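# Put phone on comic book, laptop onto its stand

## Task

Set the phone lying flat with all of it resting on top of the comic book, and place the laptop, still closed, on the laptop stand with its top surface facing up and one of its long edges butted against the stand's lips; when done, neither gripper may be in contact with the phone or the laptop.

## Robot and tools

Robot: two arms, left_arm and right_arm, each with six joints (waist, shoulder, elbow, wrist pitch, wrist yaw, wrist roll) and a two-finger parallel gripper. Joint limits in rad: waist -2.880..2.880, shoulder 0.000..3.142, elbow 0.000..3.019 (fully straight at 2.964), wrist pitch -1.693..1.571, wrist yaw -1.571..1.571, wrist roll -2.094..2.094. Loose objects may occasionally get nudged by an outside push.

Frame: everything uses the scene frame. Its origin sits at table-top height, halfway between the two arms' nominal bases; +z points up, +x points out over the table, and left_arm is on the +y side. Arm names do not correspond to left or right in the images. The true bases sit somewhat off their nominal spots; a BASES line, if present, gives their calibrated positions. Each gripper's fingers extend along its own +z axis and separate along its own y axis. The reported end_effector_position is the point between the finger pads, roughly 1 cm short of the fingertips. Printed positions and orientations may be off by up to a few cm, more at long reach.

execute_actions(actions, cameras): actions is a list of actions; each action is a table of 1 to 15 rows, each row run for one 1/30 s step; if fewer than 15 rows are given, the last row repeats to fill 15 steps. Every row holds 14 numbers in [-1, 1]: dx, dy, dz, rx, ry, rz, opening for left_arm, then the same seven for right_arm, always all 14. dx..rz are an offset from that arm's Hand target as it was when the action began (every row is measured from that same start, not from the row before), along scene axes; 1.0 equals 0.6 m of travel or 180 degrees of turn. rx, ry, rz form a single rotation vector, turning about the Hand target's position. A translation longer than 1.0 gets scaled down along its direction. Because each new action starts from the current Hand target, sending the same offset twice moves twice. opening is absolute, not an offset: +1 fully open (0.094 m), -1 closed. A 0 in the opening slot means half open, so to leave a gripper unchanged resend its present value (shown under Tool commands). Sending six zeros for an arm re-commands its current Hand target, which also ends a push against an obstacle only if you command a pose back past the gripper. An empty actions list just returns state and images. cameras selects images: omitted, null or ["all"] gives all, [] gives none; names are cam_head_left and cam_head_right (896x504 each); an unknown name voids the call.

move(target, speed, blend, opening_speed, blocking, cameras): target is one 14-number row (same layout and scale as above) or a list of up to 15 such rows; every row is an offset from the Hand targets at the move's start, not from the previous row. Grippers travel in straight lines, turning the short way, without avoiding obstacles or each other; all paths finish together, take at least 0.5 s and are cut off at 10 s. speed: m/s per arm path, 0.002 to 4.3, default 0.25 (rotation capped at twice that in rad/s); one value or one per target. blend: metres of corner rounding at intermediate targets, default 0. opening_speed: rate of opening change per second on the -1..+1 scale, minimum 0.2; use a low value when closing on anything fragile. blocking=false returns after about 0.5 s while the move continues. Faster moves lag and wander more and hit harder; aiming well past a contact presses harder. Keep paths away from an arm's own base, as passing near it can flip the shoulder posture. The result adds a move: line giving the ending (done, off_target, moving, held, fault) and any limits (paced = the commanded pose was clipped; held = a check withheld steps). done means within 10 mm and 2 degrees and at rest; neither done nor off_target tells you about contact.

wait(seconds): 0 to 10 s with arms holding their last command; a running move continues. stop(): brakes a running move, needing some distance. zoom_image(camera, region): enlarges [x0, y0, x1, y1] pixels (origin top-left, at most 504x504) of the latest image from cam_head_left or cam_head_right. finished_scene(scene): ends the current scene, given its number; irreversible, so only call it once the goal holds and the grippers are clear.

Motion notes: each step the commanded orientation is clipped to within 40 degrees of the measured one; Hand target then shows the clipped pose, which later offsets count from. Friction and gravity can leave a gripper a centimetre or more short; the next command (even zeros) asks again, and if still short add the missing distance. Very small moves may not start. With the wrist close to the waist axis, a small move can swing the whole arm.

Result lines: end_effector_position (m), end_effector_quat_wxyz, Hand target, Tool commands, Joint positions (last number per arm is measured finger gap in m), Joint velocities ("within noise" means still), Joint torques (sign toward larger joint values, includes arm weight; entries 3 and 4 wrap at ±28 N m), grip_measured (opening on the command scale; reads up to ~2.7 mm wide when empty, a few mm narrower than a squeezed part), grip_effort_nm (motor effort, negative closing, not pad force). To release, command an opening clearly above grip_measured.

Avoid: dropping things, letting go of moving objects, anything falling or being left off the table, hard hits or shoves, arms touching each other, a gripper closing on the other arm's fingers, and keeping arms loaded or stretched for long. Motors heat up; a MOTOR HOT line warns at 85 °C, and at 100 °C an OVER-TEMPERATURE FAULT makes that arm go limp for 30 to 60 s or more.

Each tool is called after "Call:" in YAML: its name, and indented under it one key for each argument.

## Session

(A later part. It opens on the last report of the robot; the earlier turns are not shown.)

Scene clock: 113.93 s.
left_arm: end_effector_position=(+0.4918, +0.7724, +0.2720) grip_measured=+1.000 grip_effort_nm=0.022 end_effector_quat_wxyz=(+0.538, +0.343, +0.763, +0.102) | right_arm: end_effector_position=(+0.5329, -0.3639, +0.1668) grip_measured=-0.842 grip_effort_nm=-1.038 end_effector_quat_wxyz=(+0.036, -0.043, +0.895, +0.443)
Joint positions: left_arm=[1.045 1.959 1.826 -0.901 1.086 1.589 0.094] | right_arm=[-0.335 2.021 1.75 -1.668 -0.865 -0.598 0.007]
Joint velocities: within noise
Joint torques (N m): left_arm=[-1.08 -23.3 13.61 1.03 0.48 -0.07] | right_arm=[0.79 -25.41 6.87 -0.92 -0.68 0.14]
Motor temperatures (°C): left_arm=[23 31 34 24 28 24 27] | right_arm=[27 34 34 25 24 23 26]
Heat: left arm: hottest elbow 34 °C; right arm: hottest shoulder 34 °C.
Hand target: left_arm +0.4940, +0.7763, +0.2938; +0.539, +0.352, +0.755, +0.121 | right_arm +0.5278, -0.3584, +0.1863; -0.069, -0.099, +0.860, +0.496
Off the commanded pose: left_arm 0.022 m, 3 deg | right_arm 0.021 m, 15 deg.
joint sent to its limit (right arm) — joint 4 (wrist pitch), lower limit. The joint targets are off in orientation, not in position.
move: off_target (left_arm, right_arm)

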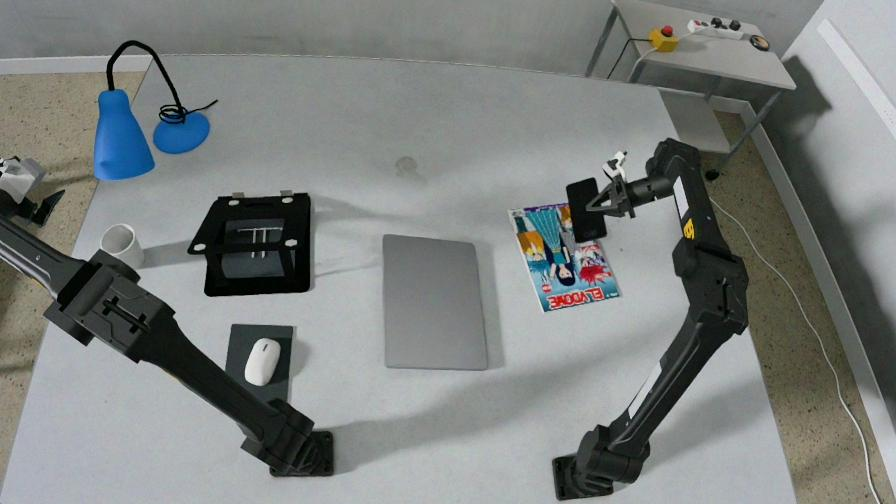

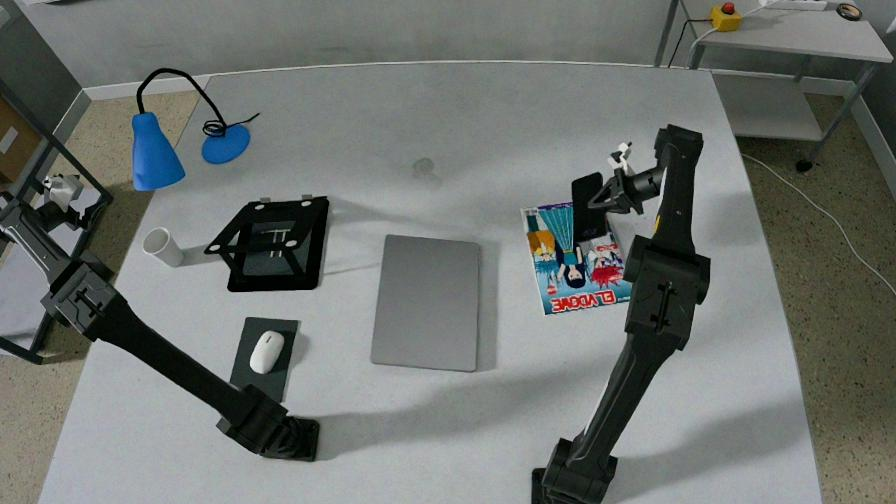

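Call:
move:
  target: [0,0,0,0,0,0,1,-0.035,0.0,-0.19,0,0,0,-0.9]
  speed: 0.2

Call:
zoom_image:
  camera: "cam_head_left"
  region: [490, 180, 670, 330]

Call:
zoom_image:
  camera: "cam_head_right"
  region: [490, 180, 670, 330]

Scene clock: 117.90 s.
left_arm: end_effector_position=(+0.4917, +0.7724, +0.2723) grip_measured=+1.000 grip_effort_nm=0.022 end_effector_quat_wxyz=(+0.538, +0.343, +0.763, +0.102) | right_arm: end_effector_position=(+0.5079, -0.3600, +0.0706) grip_measured=-0.842 grip_effort_nm=-1.038 end_effector_quat_wxyz=(-0.023, -0.077, +0.882, +0.464)
Joint positions: left_arm=[1.045 1.959 1.826 -0.901 1.086 1.589 0.094] | right_arm=[-0.335 2.163 1.682 -1.668 -0.826 -0.764 0.007]
Joint velocities: within noise
Joint torques (N m): left_arm=[-1.61 -23.53 13.49 1.05 0.47 -0.09] | right_arm=[0.62 -23.06 6.54 -1.2 -0.47 0.06]
Motor temperatures (°C): left_arm=[23 31 34 24 28 24 27] | right_arm=[27 35 34 25 24 23 26]
Heat: left arm: hottest elbow 34 °C; right arm: hottest shoulder 35 °C.
Hand target: left_arm +0.4940, +0.7763, +0.2938; +0.539, +0.352, +0.755, +0.121 | right_arm +0.5068, -0.3584, +0.0723; -0.069, -0.099, +0.860, +0.496
Off the commanded pose: left_arm 0.022 m, 3 deg | right_arm 0.003 m, 7 deg.
joint sent to its limit (right arm) — joint 4 (wrist pitch), lower limit. The joint targets are off in orientation, not in position.
move: off_target (left_arm, right_arm)

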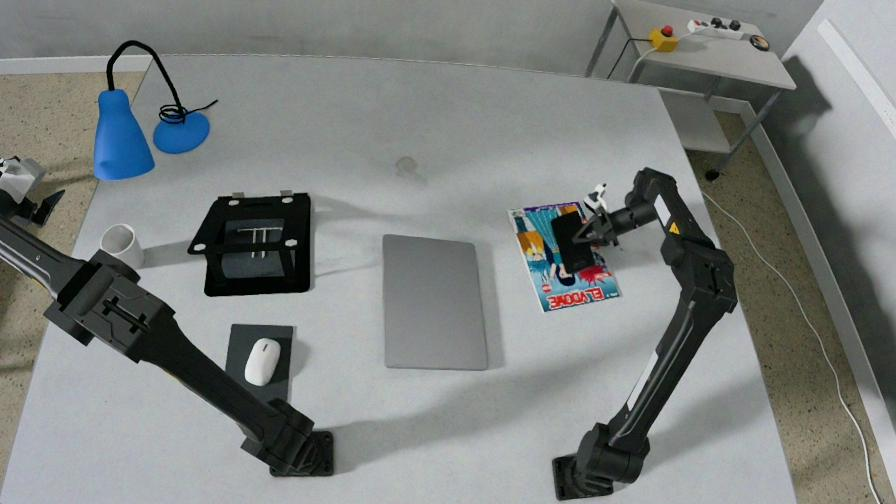

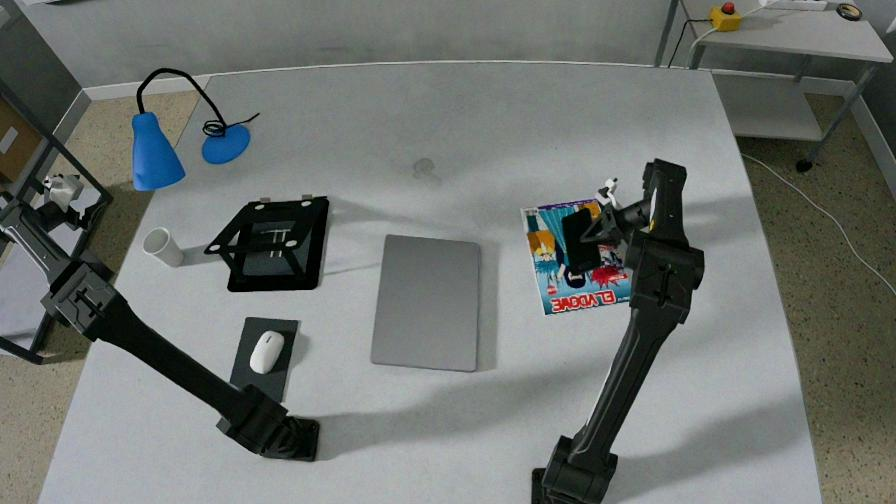

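Scaled by 2.800.

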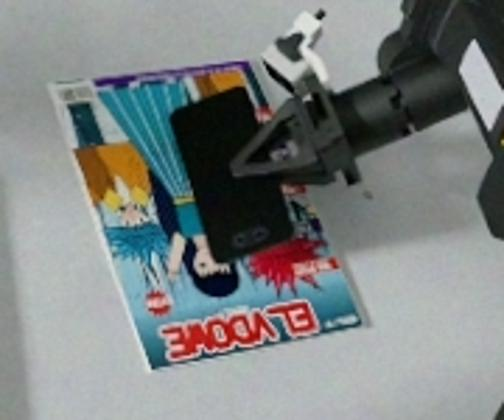

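Scaled by 2.800.

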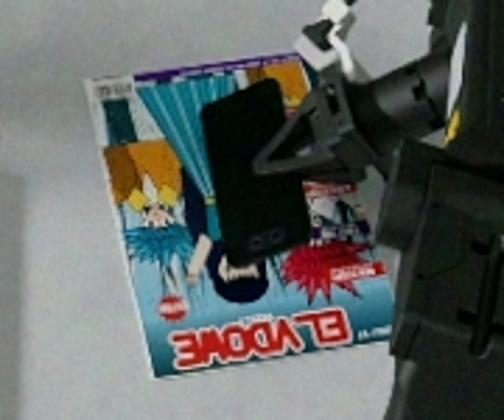

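Call:
move:
  target: [0,0,0,0,0,0,1,-0.01,-0.01,-0.058,0,0,0,-0.9]
  speed: 0.08

Call:
zoom_image:
  camera: "cam_head_left"
  region: [490, 180, 670, 330]

Call:
zoom_image:
  camera: "cam_head_right"
  region: [490, 180, 670, 330]

Scene clock: 127.37 s.
left_arm: end_effector_position=(+0.4917, +0.7724, +0.2723) grip_measured=+1.000 grip_effort_nm=0.022 end_effector_quat_wxyz=(+0.538, +0.343, +0.763, +0.102) | right_arm: end_effector_position=(+0.5027, -0.3600, +0.0424) grip_measured=-0.842 grip_effort_nm=-1.038 end_effector_quat_wxyz=(-0.035, -0.092, +0.877, +0.470)
Joint positions: left_arm=[1.045 1.959 1.826 -0.901 1.086 1.589 0.094] | right_arm=[-0.335 2.217 1.682 -1.668 -0.812 -0.819 0.007]
Joint velocities: within noise
Joint torques (N m): left_arm=[-1.61 -23.65 13.79 1.24 0.5 -0.03] | right_arm=[-0.21 -21.71 6.69 -1.26 -0.45 0]
Motor temperatures (°C): left_arm=[23 31 34 24 28 24 27] | right_arm=[27 35 34 25 24 23 27]
Heat: left arm: hottest elbow 34 °C; right arm: hottest shoulder 35 °C.
Hand target: left_arm +0.4939, +0.7763, +0.2941; +0.539, +0.352, +0.755, +0.121 | right_arm +0.5008, -0.3644, +0.0375; -0.069, -0.099, +0.860, +0.496
Off the commanded pose: left_arm 0.022 m, 3 deg | right_arm 0.007 m, 5 deg.
joint sent to its limit (right arm) — joint 4 (wrist pitch), lower limit. The joint targets are off in orientation, not in position.
move: off_target (left_arm, right_arm)

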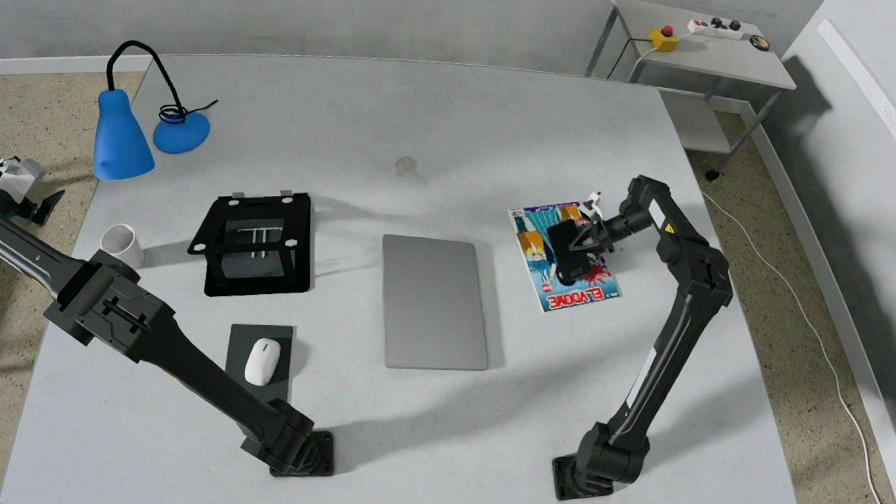

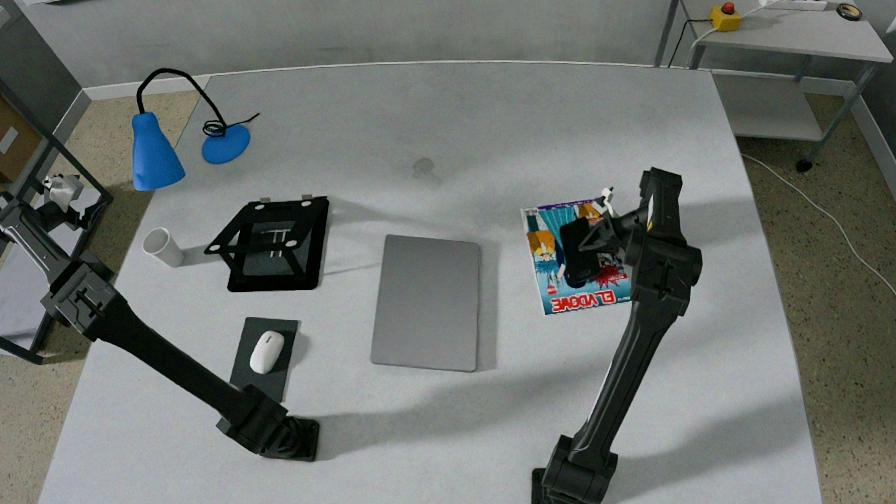

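Scaled by 2.800.

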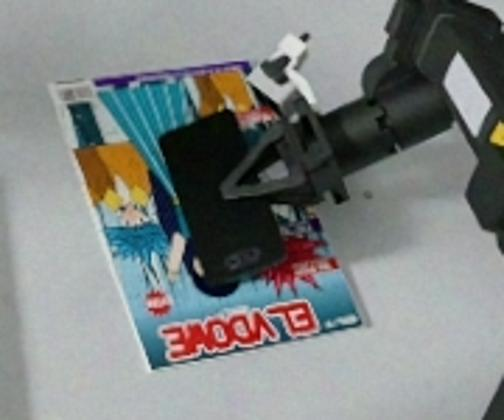

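Scaled by 2.800.

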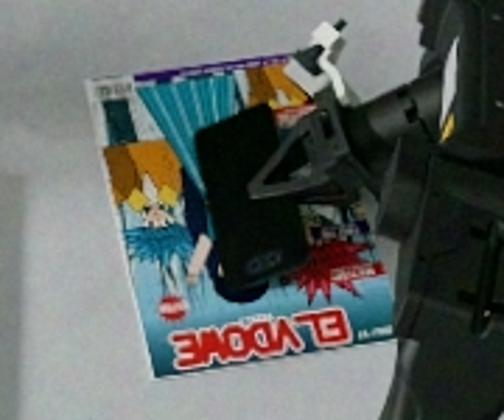

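Call:
move:
  target: [0,0,0,0,0,0,1,0,0,-0.022,0,0,0,-0.9]
  speed: 0.05

Call:
zoom_image:
  camera: "cam_head_left"
  region: [530, 190, 650, 310]

Scene clock: 130.97 s.
left_arm: end_effector_position=(+0.4917, +0.7724, +0.2723) grip_measured=+1.000 grip_effort_nm=0.027 end_effector_quat_wxyz=(+0.538, +0.343, +0.763, +0.102) | right_arm: end_effector_position=(+0.5014, -0.3595, +0.0386) grip_measured=-0.842 grip_effort_nm=-1.043 end_effector_quat_wxyz=(-0.039, -0.092, +0.875, +0.473)
Joint positions: left_arm=[1.045 1.959 1.826 -0.901 1.086 1.589 0.094] | right_arm=[-0.335 2.225 1.682 -1.672 -0.813 -0.826 0.007]
Joint velocities: within noise
Joint torques (N m): left_arm=[-1.9 -23.65 13.72 1.18 0.48 -0.03] | right_arm=[-0.26 -20.95 7.04 -1.2 -0.35 -0.06]
Motor temperatures (°C): left_arm=[23 31 34 24 28 24 27] | right_arm=[27 35 34 25 24 23 27]
Heat: left arm: hottest elbow 34 °C; right arm: hottest shoulder 35 °C.
Hand target: left_arm +0.4940, +0.7763, +0.2938; +0.539, +0.352, +0.755, +0.121 | right_arm +0.5007, -0.3644, +0.0243; -0.070, -0.099, +0.860, +0.496
Off the commanded pose: left_arm 0.022 m, 3 deg | right_arm 0.015 m, 5 deg.
joint sent to its limit (right arm) — joint 4 (wrist pitch), lower limit. The joint targets are off in orientation, not in position.
move: off_target (left_arm, right_arm)

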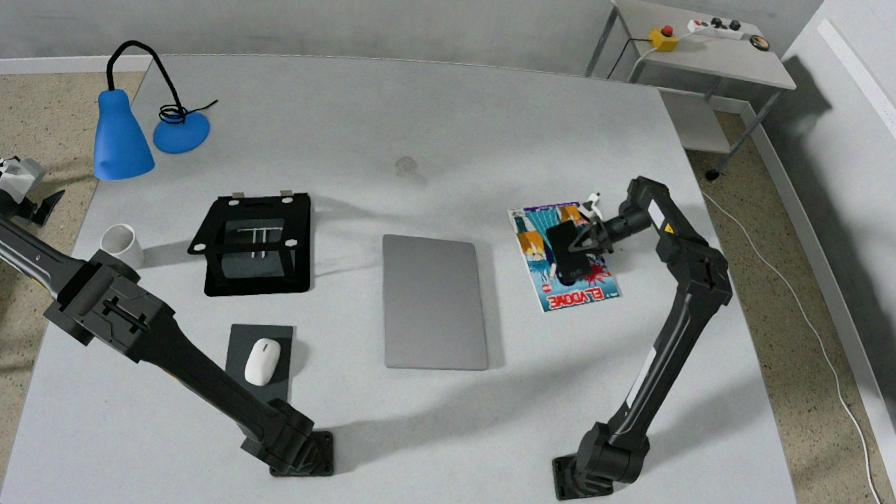

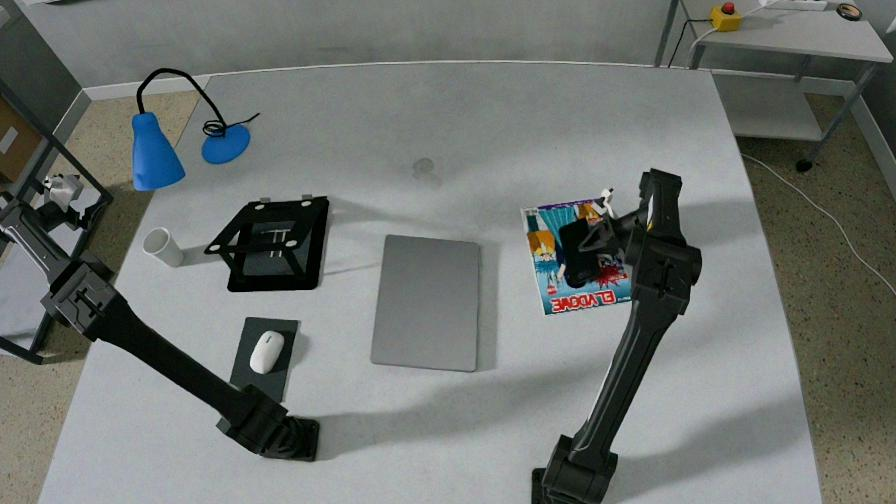

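Scaled by 4.200.

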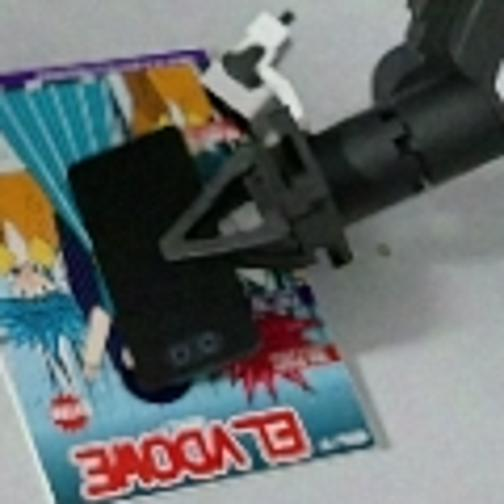

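Call:
move:
  target:
    - [0,0,0,0,0,0,1,0,0.002,0.01,0,0,0,-0.842]
    - [0,0,0,0,0,0,1,0,0.002,0.011,0,0,0,-0.55]
  speed: 0.05
  opening_speed: 0.25

Call:
zoom_image:
  camera: "cam_head_left"
  region: [530, 190, 650, 310]

Call:
zoom_image:
  camera: "cam_head_right"
  region: [540, 190, 660, 310]

Scene clock: 138.97 s.
left_arm: end_effector_position=(+0.4917, +0.7724, +0.2723) grip_measured=+1.000 grip_effort_nm=0.027 end_effector_quat_wxyz=(+0.538, +0.343, +0.763, +0.102) | right_arm: end_effector_position=(+0.5015, -0.3594, +0.0387) grip_measured=-0.552 grip_effort_nm=0.056 end_effector_quat_wxyz=(-0.038, -0.092, +0.875, +0.473)
Joint positions: left_arm=[1.045 1.959 1.826 -0.901 1.086 1.589 0.094] | right_arm=[-0.335 2.225 1.682 -1.672 -0.814 -0.826 0.021]
Joint velocities: within noise
Joint torques (N m): left_arm=[-2.14 -23.88 13.64 1.13 0.49 -0.04] | right_arm=[-0.09 -22.12 6.71 -1.18 -0.39 0.03]
Motor temperatures (°C): left_arm=[23 31 34 24 28 24 27] | right_arm=[27 36 34 25 24 23 27]
Heat: left arm: hottest elbow 34 °C; right arm: hottest shoulder 36 °C.
Hand target: left_arm +0.4939, +0.7763, +0.2941; +0.539, +0.352, +0.755, +0.121 | right_arm +0.5008, -0.3632, +0.0309; -0.070, -0.099, +0.860, +0.496
Off the commanded pose: left_arm 0.022 m, 3 deg | right_arm 0.009 m, 5 deg.
joint sent to its limit (right arm) — joint 4 (wrist pitch), lower limit. The joint targets are off in orientation, not in position.
move: off_target (left_arm, right_arm); target 2's new opening was sent with right_arm's hand 0.009 m and 5 deg from that target

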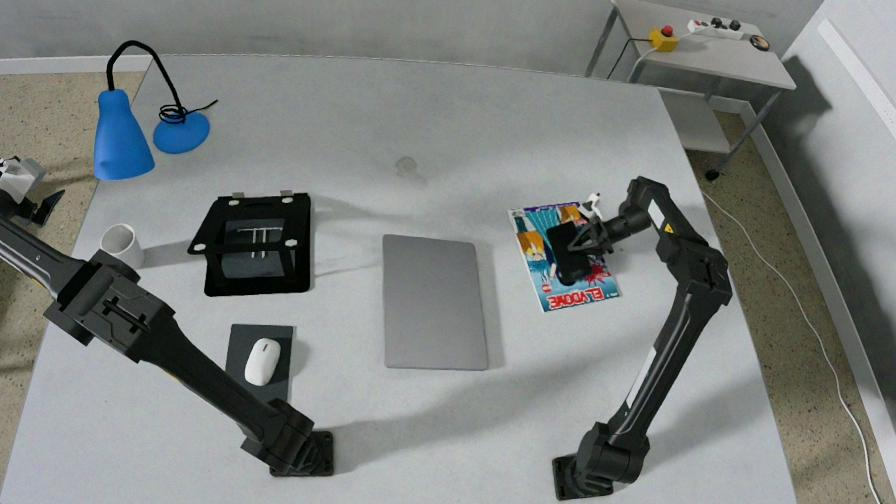

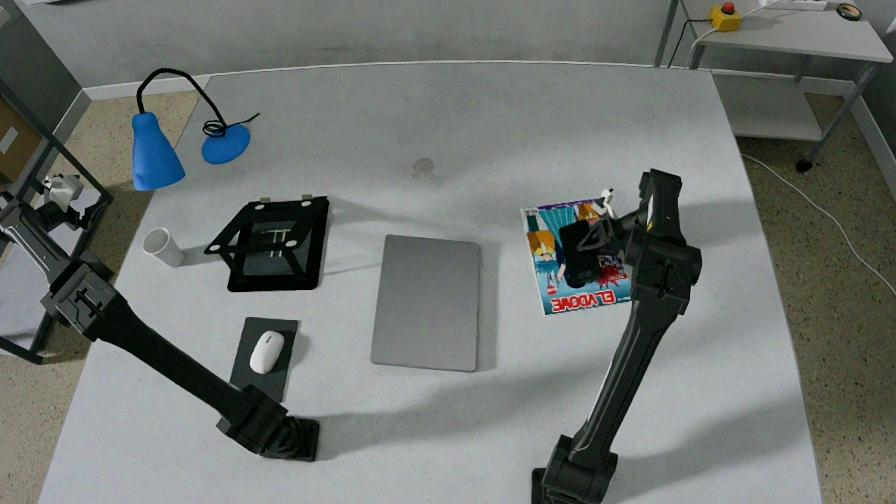

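Scaled by 4.200.

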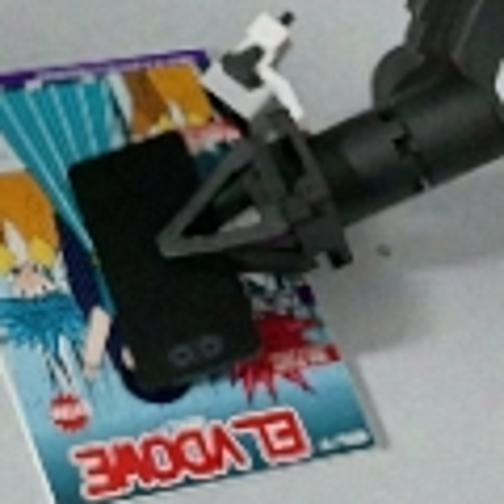

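Scaled by 4.200.

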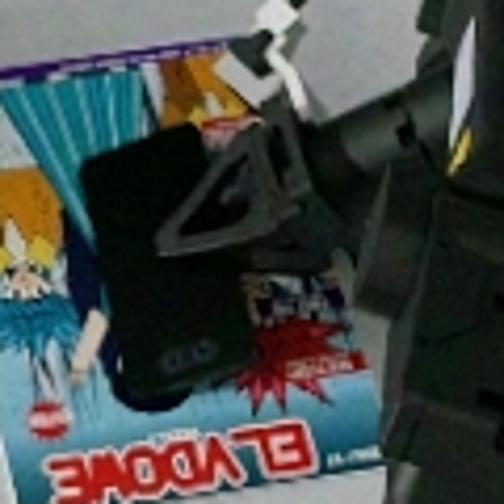

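Call:
move:
  target: [0,0,0,0,0,0,1,0.008,-0.055,0,0,0,0,-0.55]
  speed: 0.05

Call:
zoom_image:
  camera: "cam_head_left"
  region: [530, 190, 650, 310]

Call:
zoom_image:
  camera: "cam_head_right"
  region: [540, 190, 660, 310]

Scene clock: 142.83 s.
left_arm: end_effector_position=(+0.4917, +0.7724, +0.2723) grip_measured=+1.000 grip_effort_nm=0.022 end_effector_quat_wxyz=(+0.538, +0.343, +0.763, +0.102) | right_arm: end_effector_position=(+0.4953, -0.3864, +0.0341) grip_measured=-0.551 grip_effort_nm=0.056 end_effector_quat_wxyz=(-0.035, -0.079, +0.880, +0.467)
Joint positions: left_arm=[1.045 1.959 1.826 -0.901 1.086 1.589 0.094] | right_arm=[-0.383 2.23 1.682 -1.672 -0.788 -0.834 0.021]
Joint velocities: within noise
Joint torques (N m): left_arm=[-1.44 -23.82 13.71 1.06 0.48 0.01] | right_arm=[-0.26 -22.01 9.28 -1.21 -0.33 0.01]
Motor temperatures (°C): left_arm=[23 31 34 24 28 24 27] | right_arm=[27 36 34 25 24 23 26]
Heat: left arm: hottest elbow 34 °C; right arm: hottest shoulder 36 °C.
Hand target: left_arm +0.4939, +0.7763, +0.2941; +0.539, +0.352, +0.755, +0.121 | right_arm +0.5056, -0.3961, +0.0310; -0.069, -0.099, +0.860, +0.496
Off the commanded pose: left_arm 0.022 m, 3 deg | right_arm 0.015 m, 6 deg.
joint sent to its limit (right arm) — joint 4 (wrist pitch), lower limit. The joint targets are off in orientation, not in position.
move: off_target (left_arm, right_arm)

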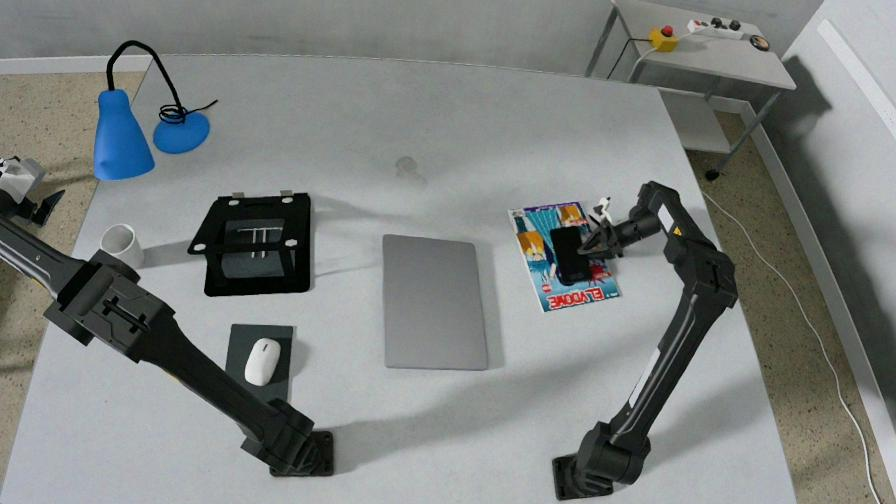

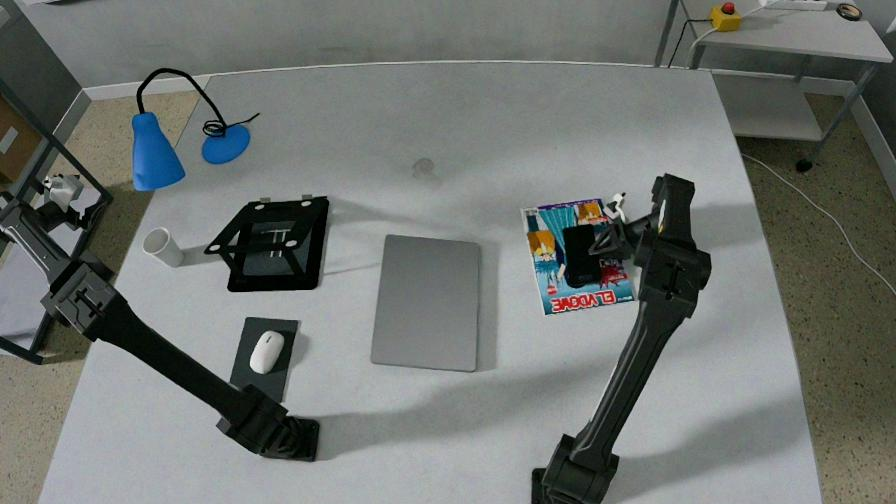

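Scaled by 4.200.

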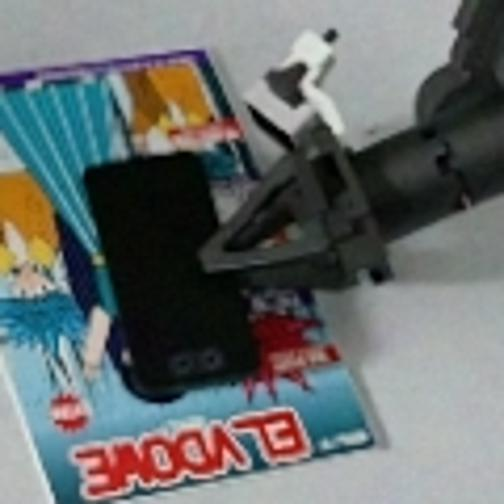

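Scaled by 4.200.

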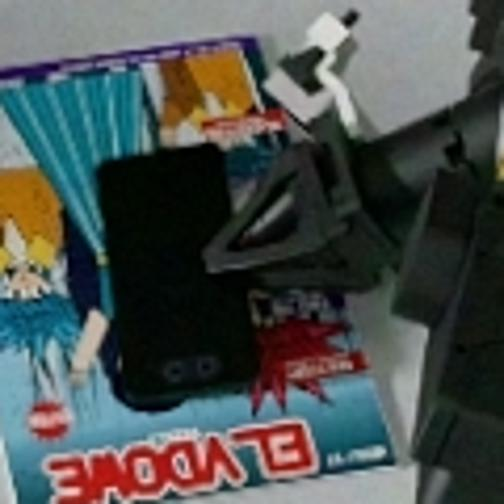

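Call:
move:
  target:
    - [0,0,0,0,0,0,1,0.018,-0.09,0,0,0,0,-0.55]
    - [0,0,0,0,0,0,1,0.018,-0.15,0.12,0,0,0,-0.55]
  speed: [0.05,0.2]

Call:
zoom_image:
  camera: "cam_head_left"
  region: [490, 190, 670, 330]

Call:
zoom_image:
  camera: "cam_head_right"
  region: [490, 190, 670, 330]

Scene clock: 148.27 s.
left_arm: end_effector_position=(+0.4917, +0.7724, +0.2723) grip_measured=+1.000 grip_effort_nm=0.022 end_effector_quat_wxyz=(+0.538, +0.343, +0.763, +0.102) | right_arm: end_effector_position=(+0.5059, -0.4762, +0.0905) grip_measured=-0.551 grip_effort_nm=0.061 end_effector_quat_wxyz=(+0.038, -0.044, +0.908, +0.415)
Joint positions: left_arm=[1.045 1.959 1.826 -0.901 1.086 1.589 0.094] | right_arm=[-0.516 2.151 1.771 -1.672 -0.743 -0.798 0.021]
Joint velocities: within noise
Joint torques (N m): left_arm=[-1.38 -23.41 13.87 1.16 0.48 0] | right_arm=[-0.03 -23.94 10.19 -0.94 -0.43 0.17]
Motor temperatures (°C): left_arm=[23 31 34 24 28 24 27] | right_arm=[27 36 34 25 24 23 26]
Heat: left arm: hottest elbow 34 °C; right arm: hottest shoulder 36 °C.
Hand target: left_arm +0.4939, +0.7763, +0.2941; +0.539, +0.352, +0.755, +0.121 | right_arm +0.5163, -0.4861, +0.1028; -0.070, -0.099, +0.860, +0.496
Off the commanded pose: left_arm 0.022 m, 3 deg | right_arm 0.019 m, 18 deg.
joint sent to its limit (right arm) — joint 4 (wrist pitch), lower limit. The joint targets are off in orientation, not in position.
move: off_target (left_arm, right_arm)

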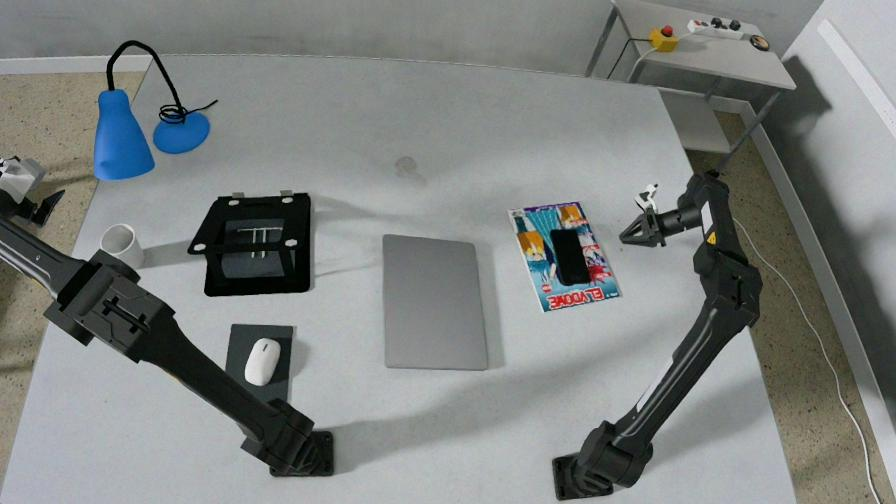

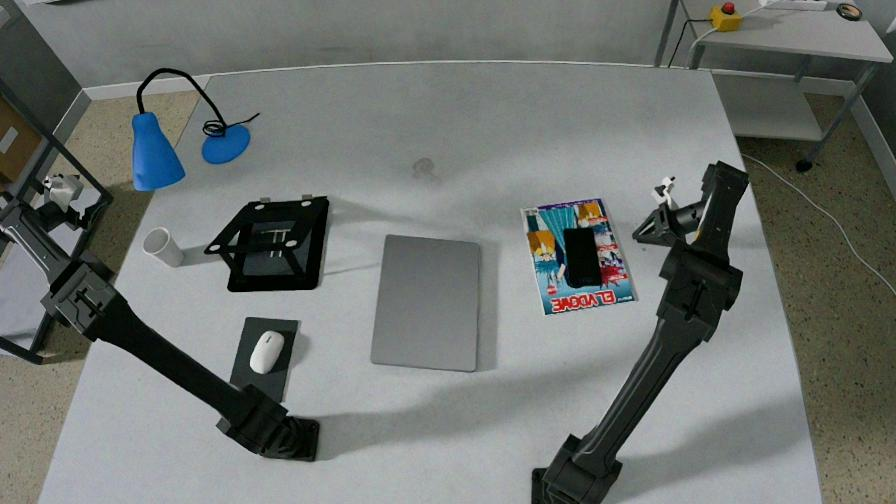

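Scaled by 2.800.

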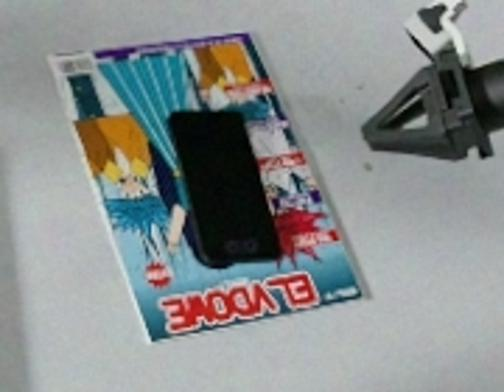

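Scaled by 2.800.

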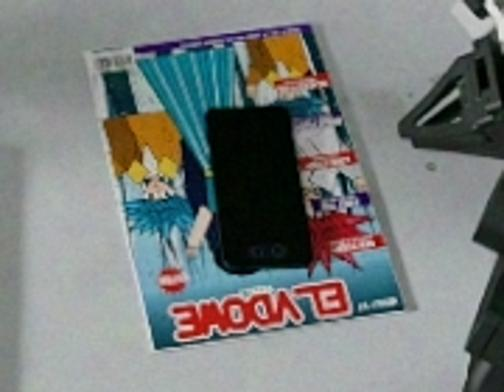

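Call:
move:
  target: [-0.017,-0.427,-0.067,-0.397,0.252,0.667,0.6,-0.443,0.143,0.195,-0.326,-0.07,0,-0.9]
  speed: 0.4

Call:
zoom_image:
  camera: "cam_head_left"
  region: [150, 140, 350, 310]

Call:
zoom_image:
  camera: "cam_head_right"
  region: [170, 140, 370, 310]

Scene clock: 231.10 s.
left_arm: end_effector_position=(+0.4646, +0.5165, +0.2339) grip_measured=+0.602 grip_effort_nm=-0.090 end_effector_quat_wxyz=(+0.023, +0.708, -0.706, -0.006) | right_arm: end_effector_position=(+0.2567, -0.4062, +0.2231) grip_measured=-0.899 grip_effort_nm=-0.085 end_effector_quat_wxyz=(-0.010, -0.101, +0.995, -0.004)
Joint positions: left_arm=[0.534 1.714 1.672 -1.576 -0.002 -1.011 0.075] | right_arm=[-0.322 1.139 1.05 -1.498 0.015 -0.519 0.005]
Joint velocities: within noise
Joint torques (N m): left_arm=[-2.61 -16.56 16.75 -0.25 0.01 -0.1] | right_arm=[1.49 -9 6.9 -0.24 0.08 0.23]
Motor temperatures (°C): left_arm=[23 32 36 24 28 24 27] | right_arm=[27 40 40 25 24 23 25]
Heat: left arm: hottest elbow 36 °C; right arm: hottest shoulder 40 °C.
Hand target: left_arm +0.4837, +0.5200, +0.2540; +0.001, +0.707, -0.708, +0.000 | right_arm +0.2505, -0.4004, +0.2198; -0.018, -0.104, +0.994, -0.001
Off the commanded pose: left_arm 0.028 m, 3 deg | right_arm 0.009 m, 1 deg.
move: off_target (left_arm)

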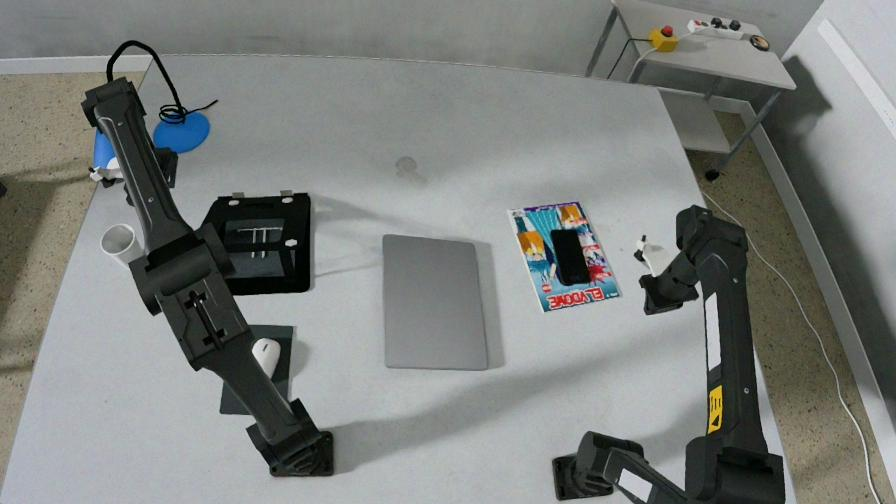

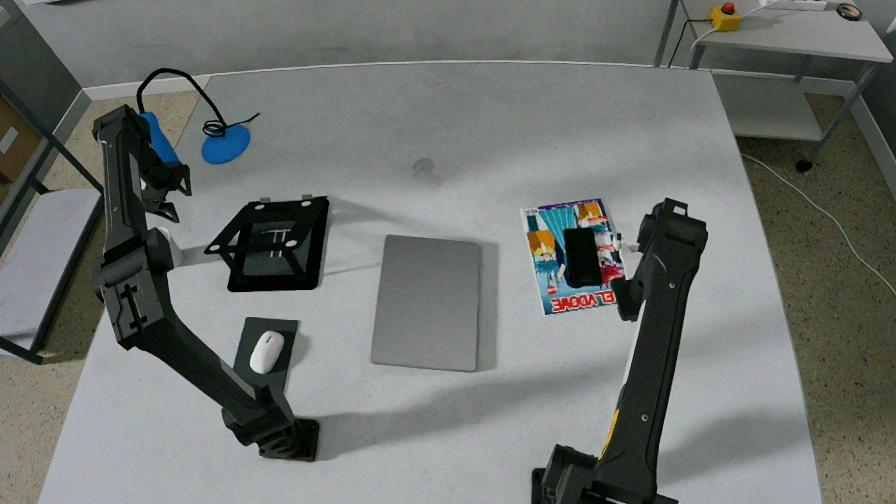

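Scaled by 2.520.

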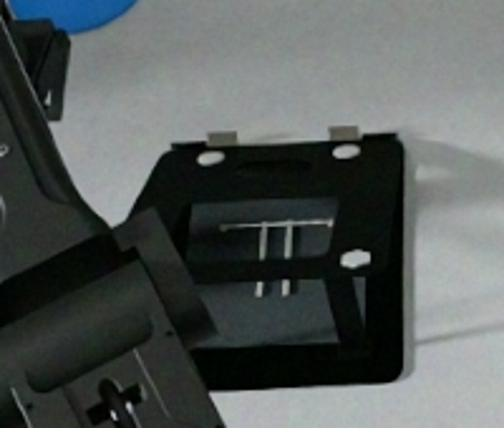

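Scaled by 2.520.

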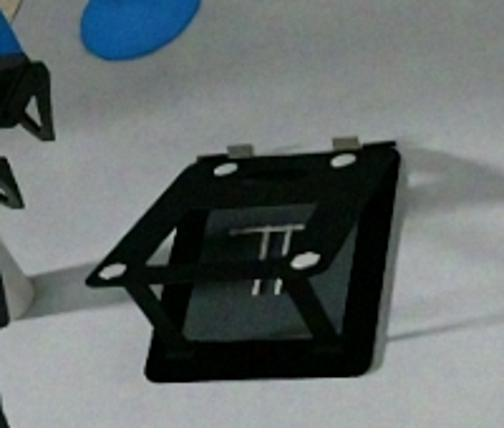

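Call:
move:
  target: [-0.1,-0.417,0,0,0,0,-0.9,0,0,0,0,0,0,-0.9]
  speed: 0.35

Call:
move:
  target: [0,0,-0.26,0,0,0,-0.9,0,0,0,0,0,0,-0.9]

Call:
zoom_image:
  camera: "cam_head_left"
  region: [200, 150, 400, 320]

Call:
zoom_image:
  camera: "cam_head_right"
  region: [200, 150, 400, 320]

Scene clock: 240.83 s.
left_arm: end_effector_position=(+0.4252, +0.2730, +0.2520) grip_measured=-0.898 grip_effort_nm=-0.081 end_effector_quat_wxyz=(+0.008, +0.707, -0.707, -0.005) | right_arm: end_effector_position=(+0.2568, -0.4061, +0.2231) grip_measured=-0.899 grip_effort_nm=-0.081 end_effector_quat_wxyz=(-0.010, -0.101, +0.995, -0.004)
Joint positions: left_arm=[0.051 1.385 1.34 -1.544 0.004 -1.49 0.005] | right_arm=[-0.322 1.139 1.05 -1.498 0.015 -0.519 0.005]
Joint velocities: within noise
Joint torques (N m): left_arm=[-2.37 -13.86 9.39 0.69 -0.24 -0.07] | right_arm=[1.32 -9.41 7.16 -0.23 0.08 0.21]
Motor temperatures (°C): left_arm=[23 32 38 24 27 24 27] | right_arm=[27 39 38 25 24 23 25]
Heat: left arm: hottest elbow 38 °C; right arm: hottest shoulder 39 °C.
Hand target: left_arm +0.4238, +0.2699, +0.2540; +0.001, +0.707, -0.707, +0.000 | right_arm +0.2505, -0.4003, +0.2198; -0.018, -0.104, +0.994, -0.001
Off the commanded pose: left_arm 0.004 m, 1 deg | right_arm 0.009 m, 1 deg.
move: done

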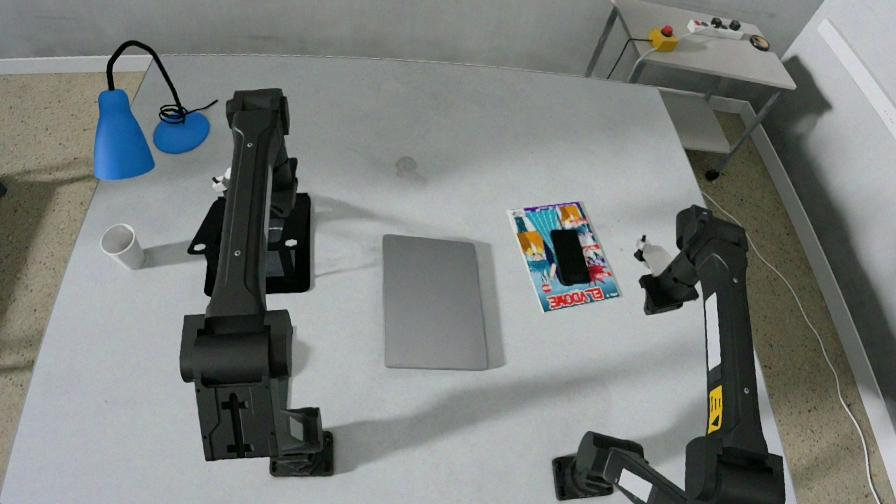

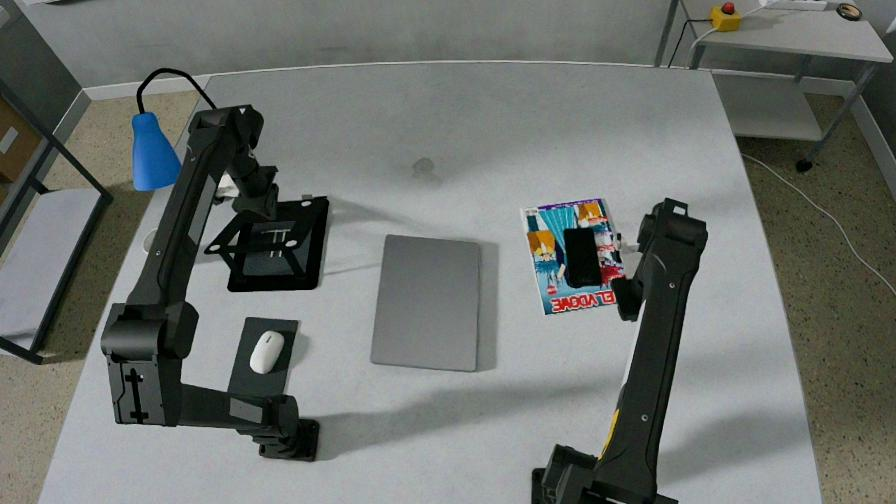

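Scene clock: 242.20 s.
left_arm: end_effector_position=(+0.4408, +0.2743, +0.1363) grip_measured=-0.899 grip_effort_nm=-0.046 end_effector_quat_wxyz=(-0.036, +0.706, -0.706, +0.033) | right_arm: end_effector_position=(+0.2568, -0.4061, +0.2231) grip_measured=-0.899 grip_effort_nm=-0.085 end_effector_quat_wxyz=(-0.010, -0.101, +0.995, -0.004)
Joint positions: left_arm=[0.051 1.414 1.055 -1.115 0.004 -1.492 0.005] | right_arm=[-0.322 1.139 1.05 -1.498 0.015 -0.519 0.005]
Joint velocities: within noise
Joint torques (N m): left_arm=[-2.78 -7.71 5.78 0.35 -0.24 -0.05] | right_arm=[1.44 -9.41 7.15 -0.23 0.07 0.22]
Motor temperatures (°C): left_arm=[23 31 38 24 27 24 27] | right_arm=[27 38 38 25 24 23 25]
Heat: left arm: hottest elbow 38 °C; right arm: hottest shoulder 38 °C.
Hand target: left_arm +0.4238, +0.2698, +0.0979; +0.001, +0.707, -0.708, +0.000 | right_arm +0.2505, -0.4003, +0.2198; -0.018, -0.104, +0.994, -0.001
Off the commanded pose: left_arm 0.042 m, 6 deg | right_arm 0.009 m, 1 deg.
move: off_target (left_arm)

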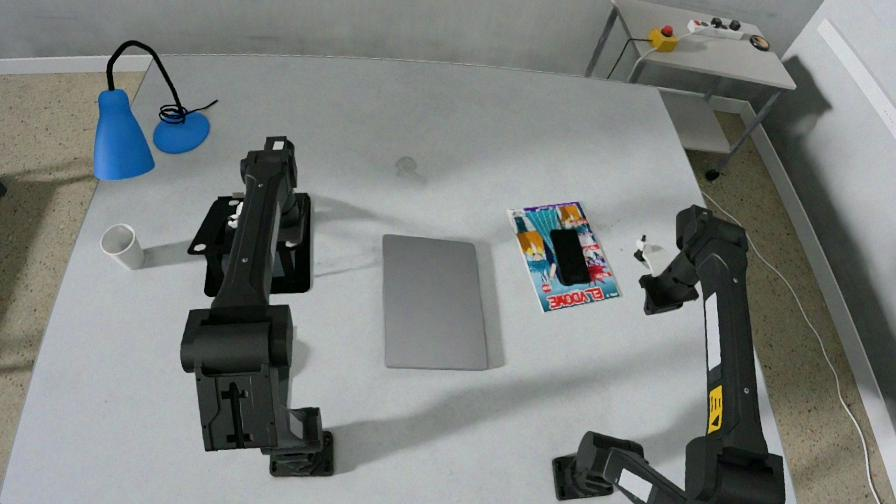

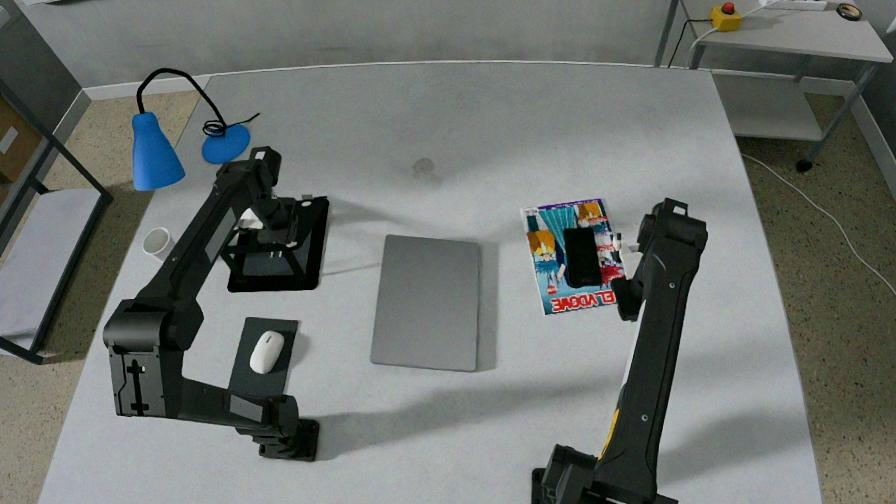

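Scaled by 2.520.

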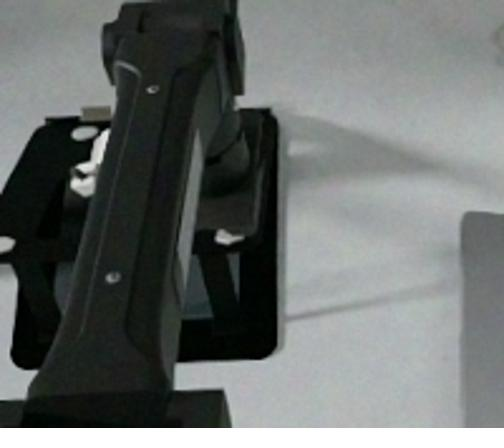

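Scaled by 2.520.

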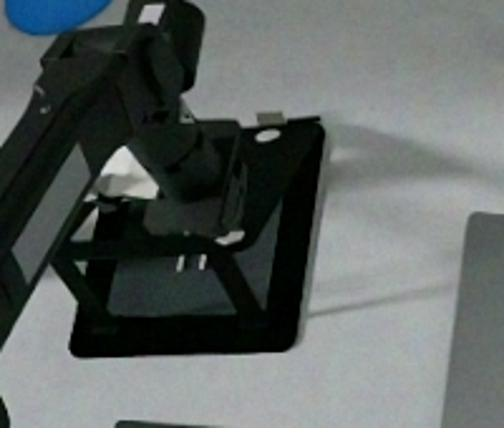

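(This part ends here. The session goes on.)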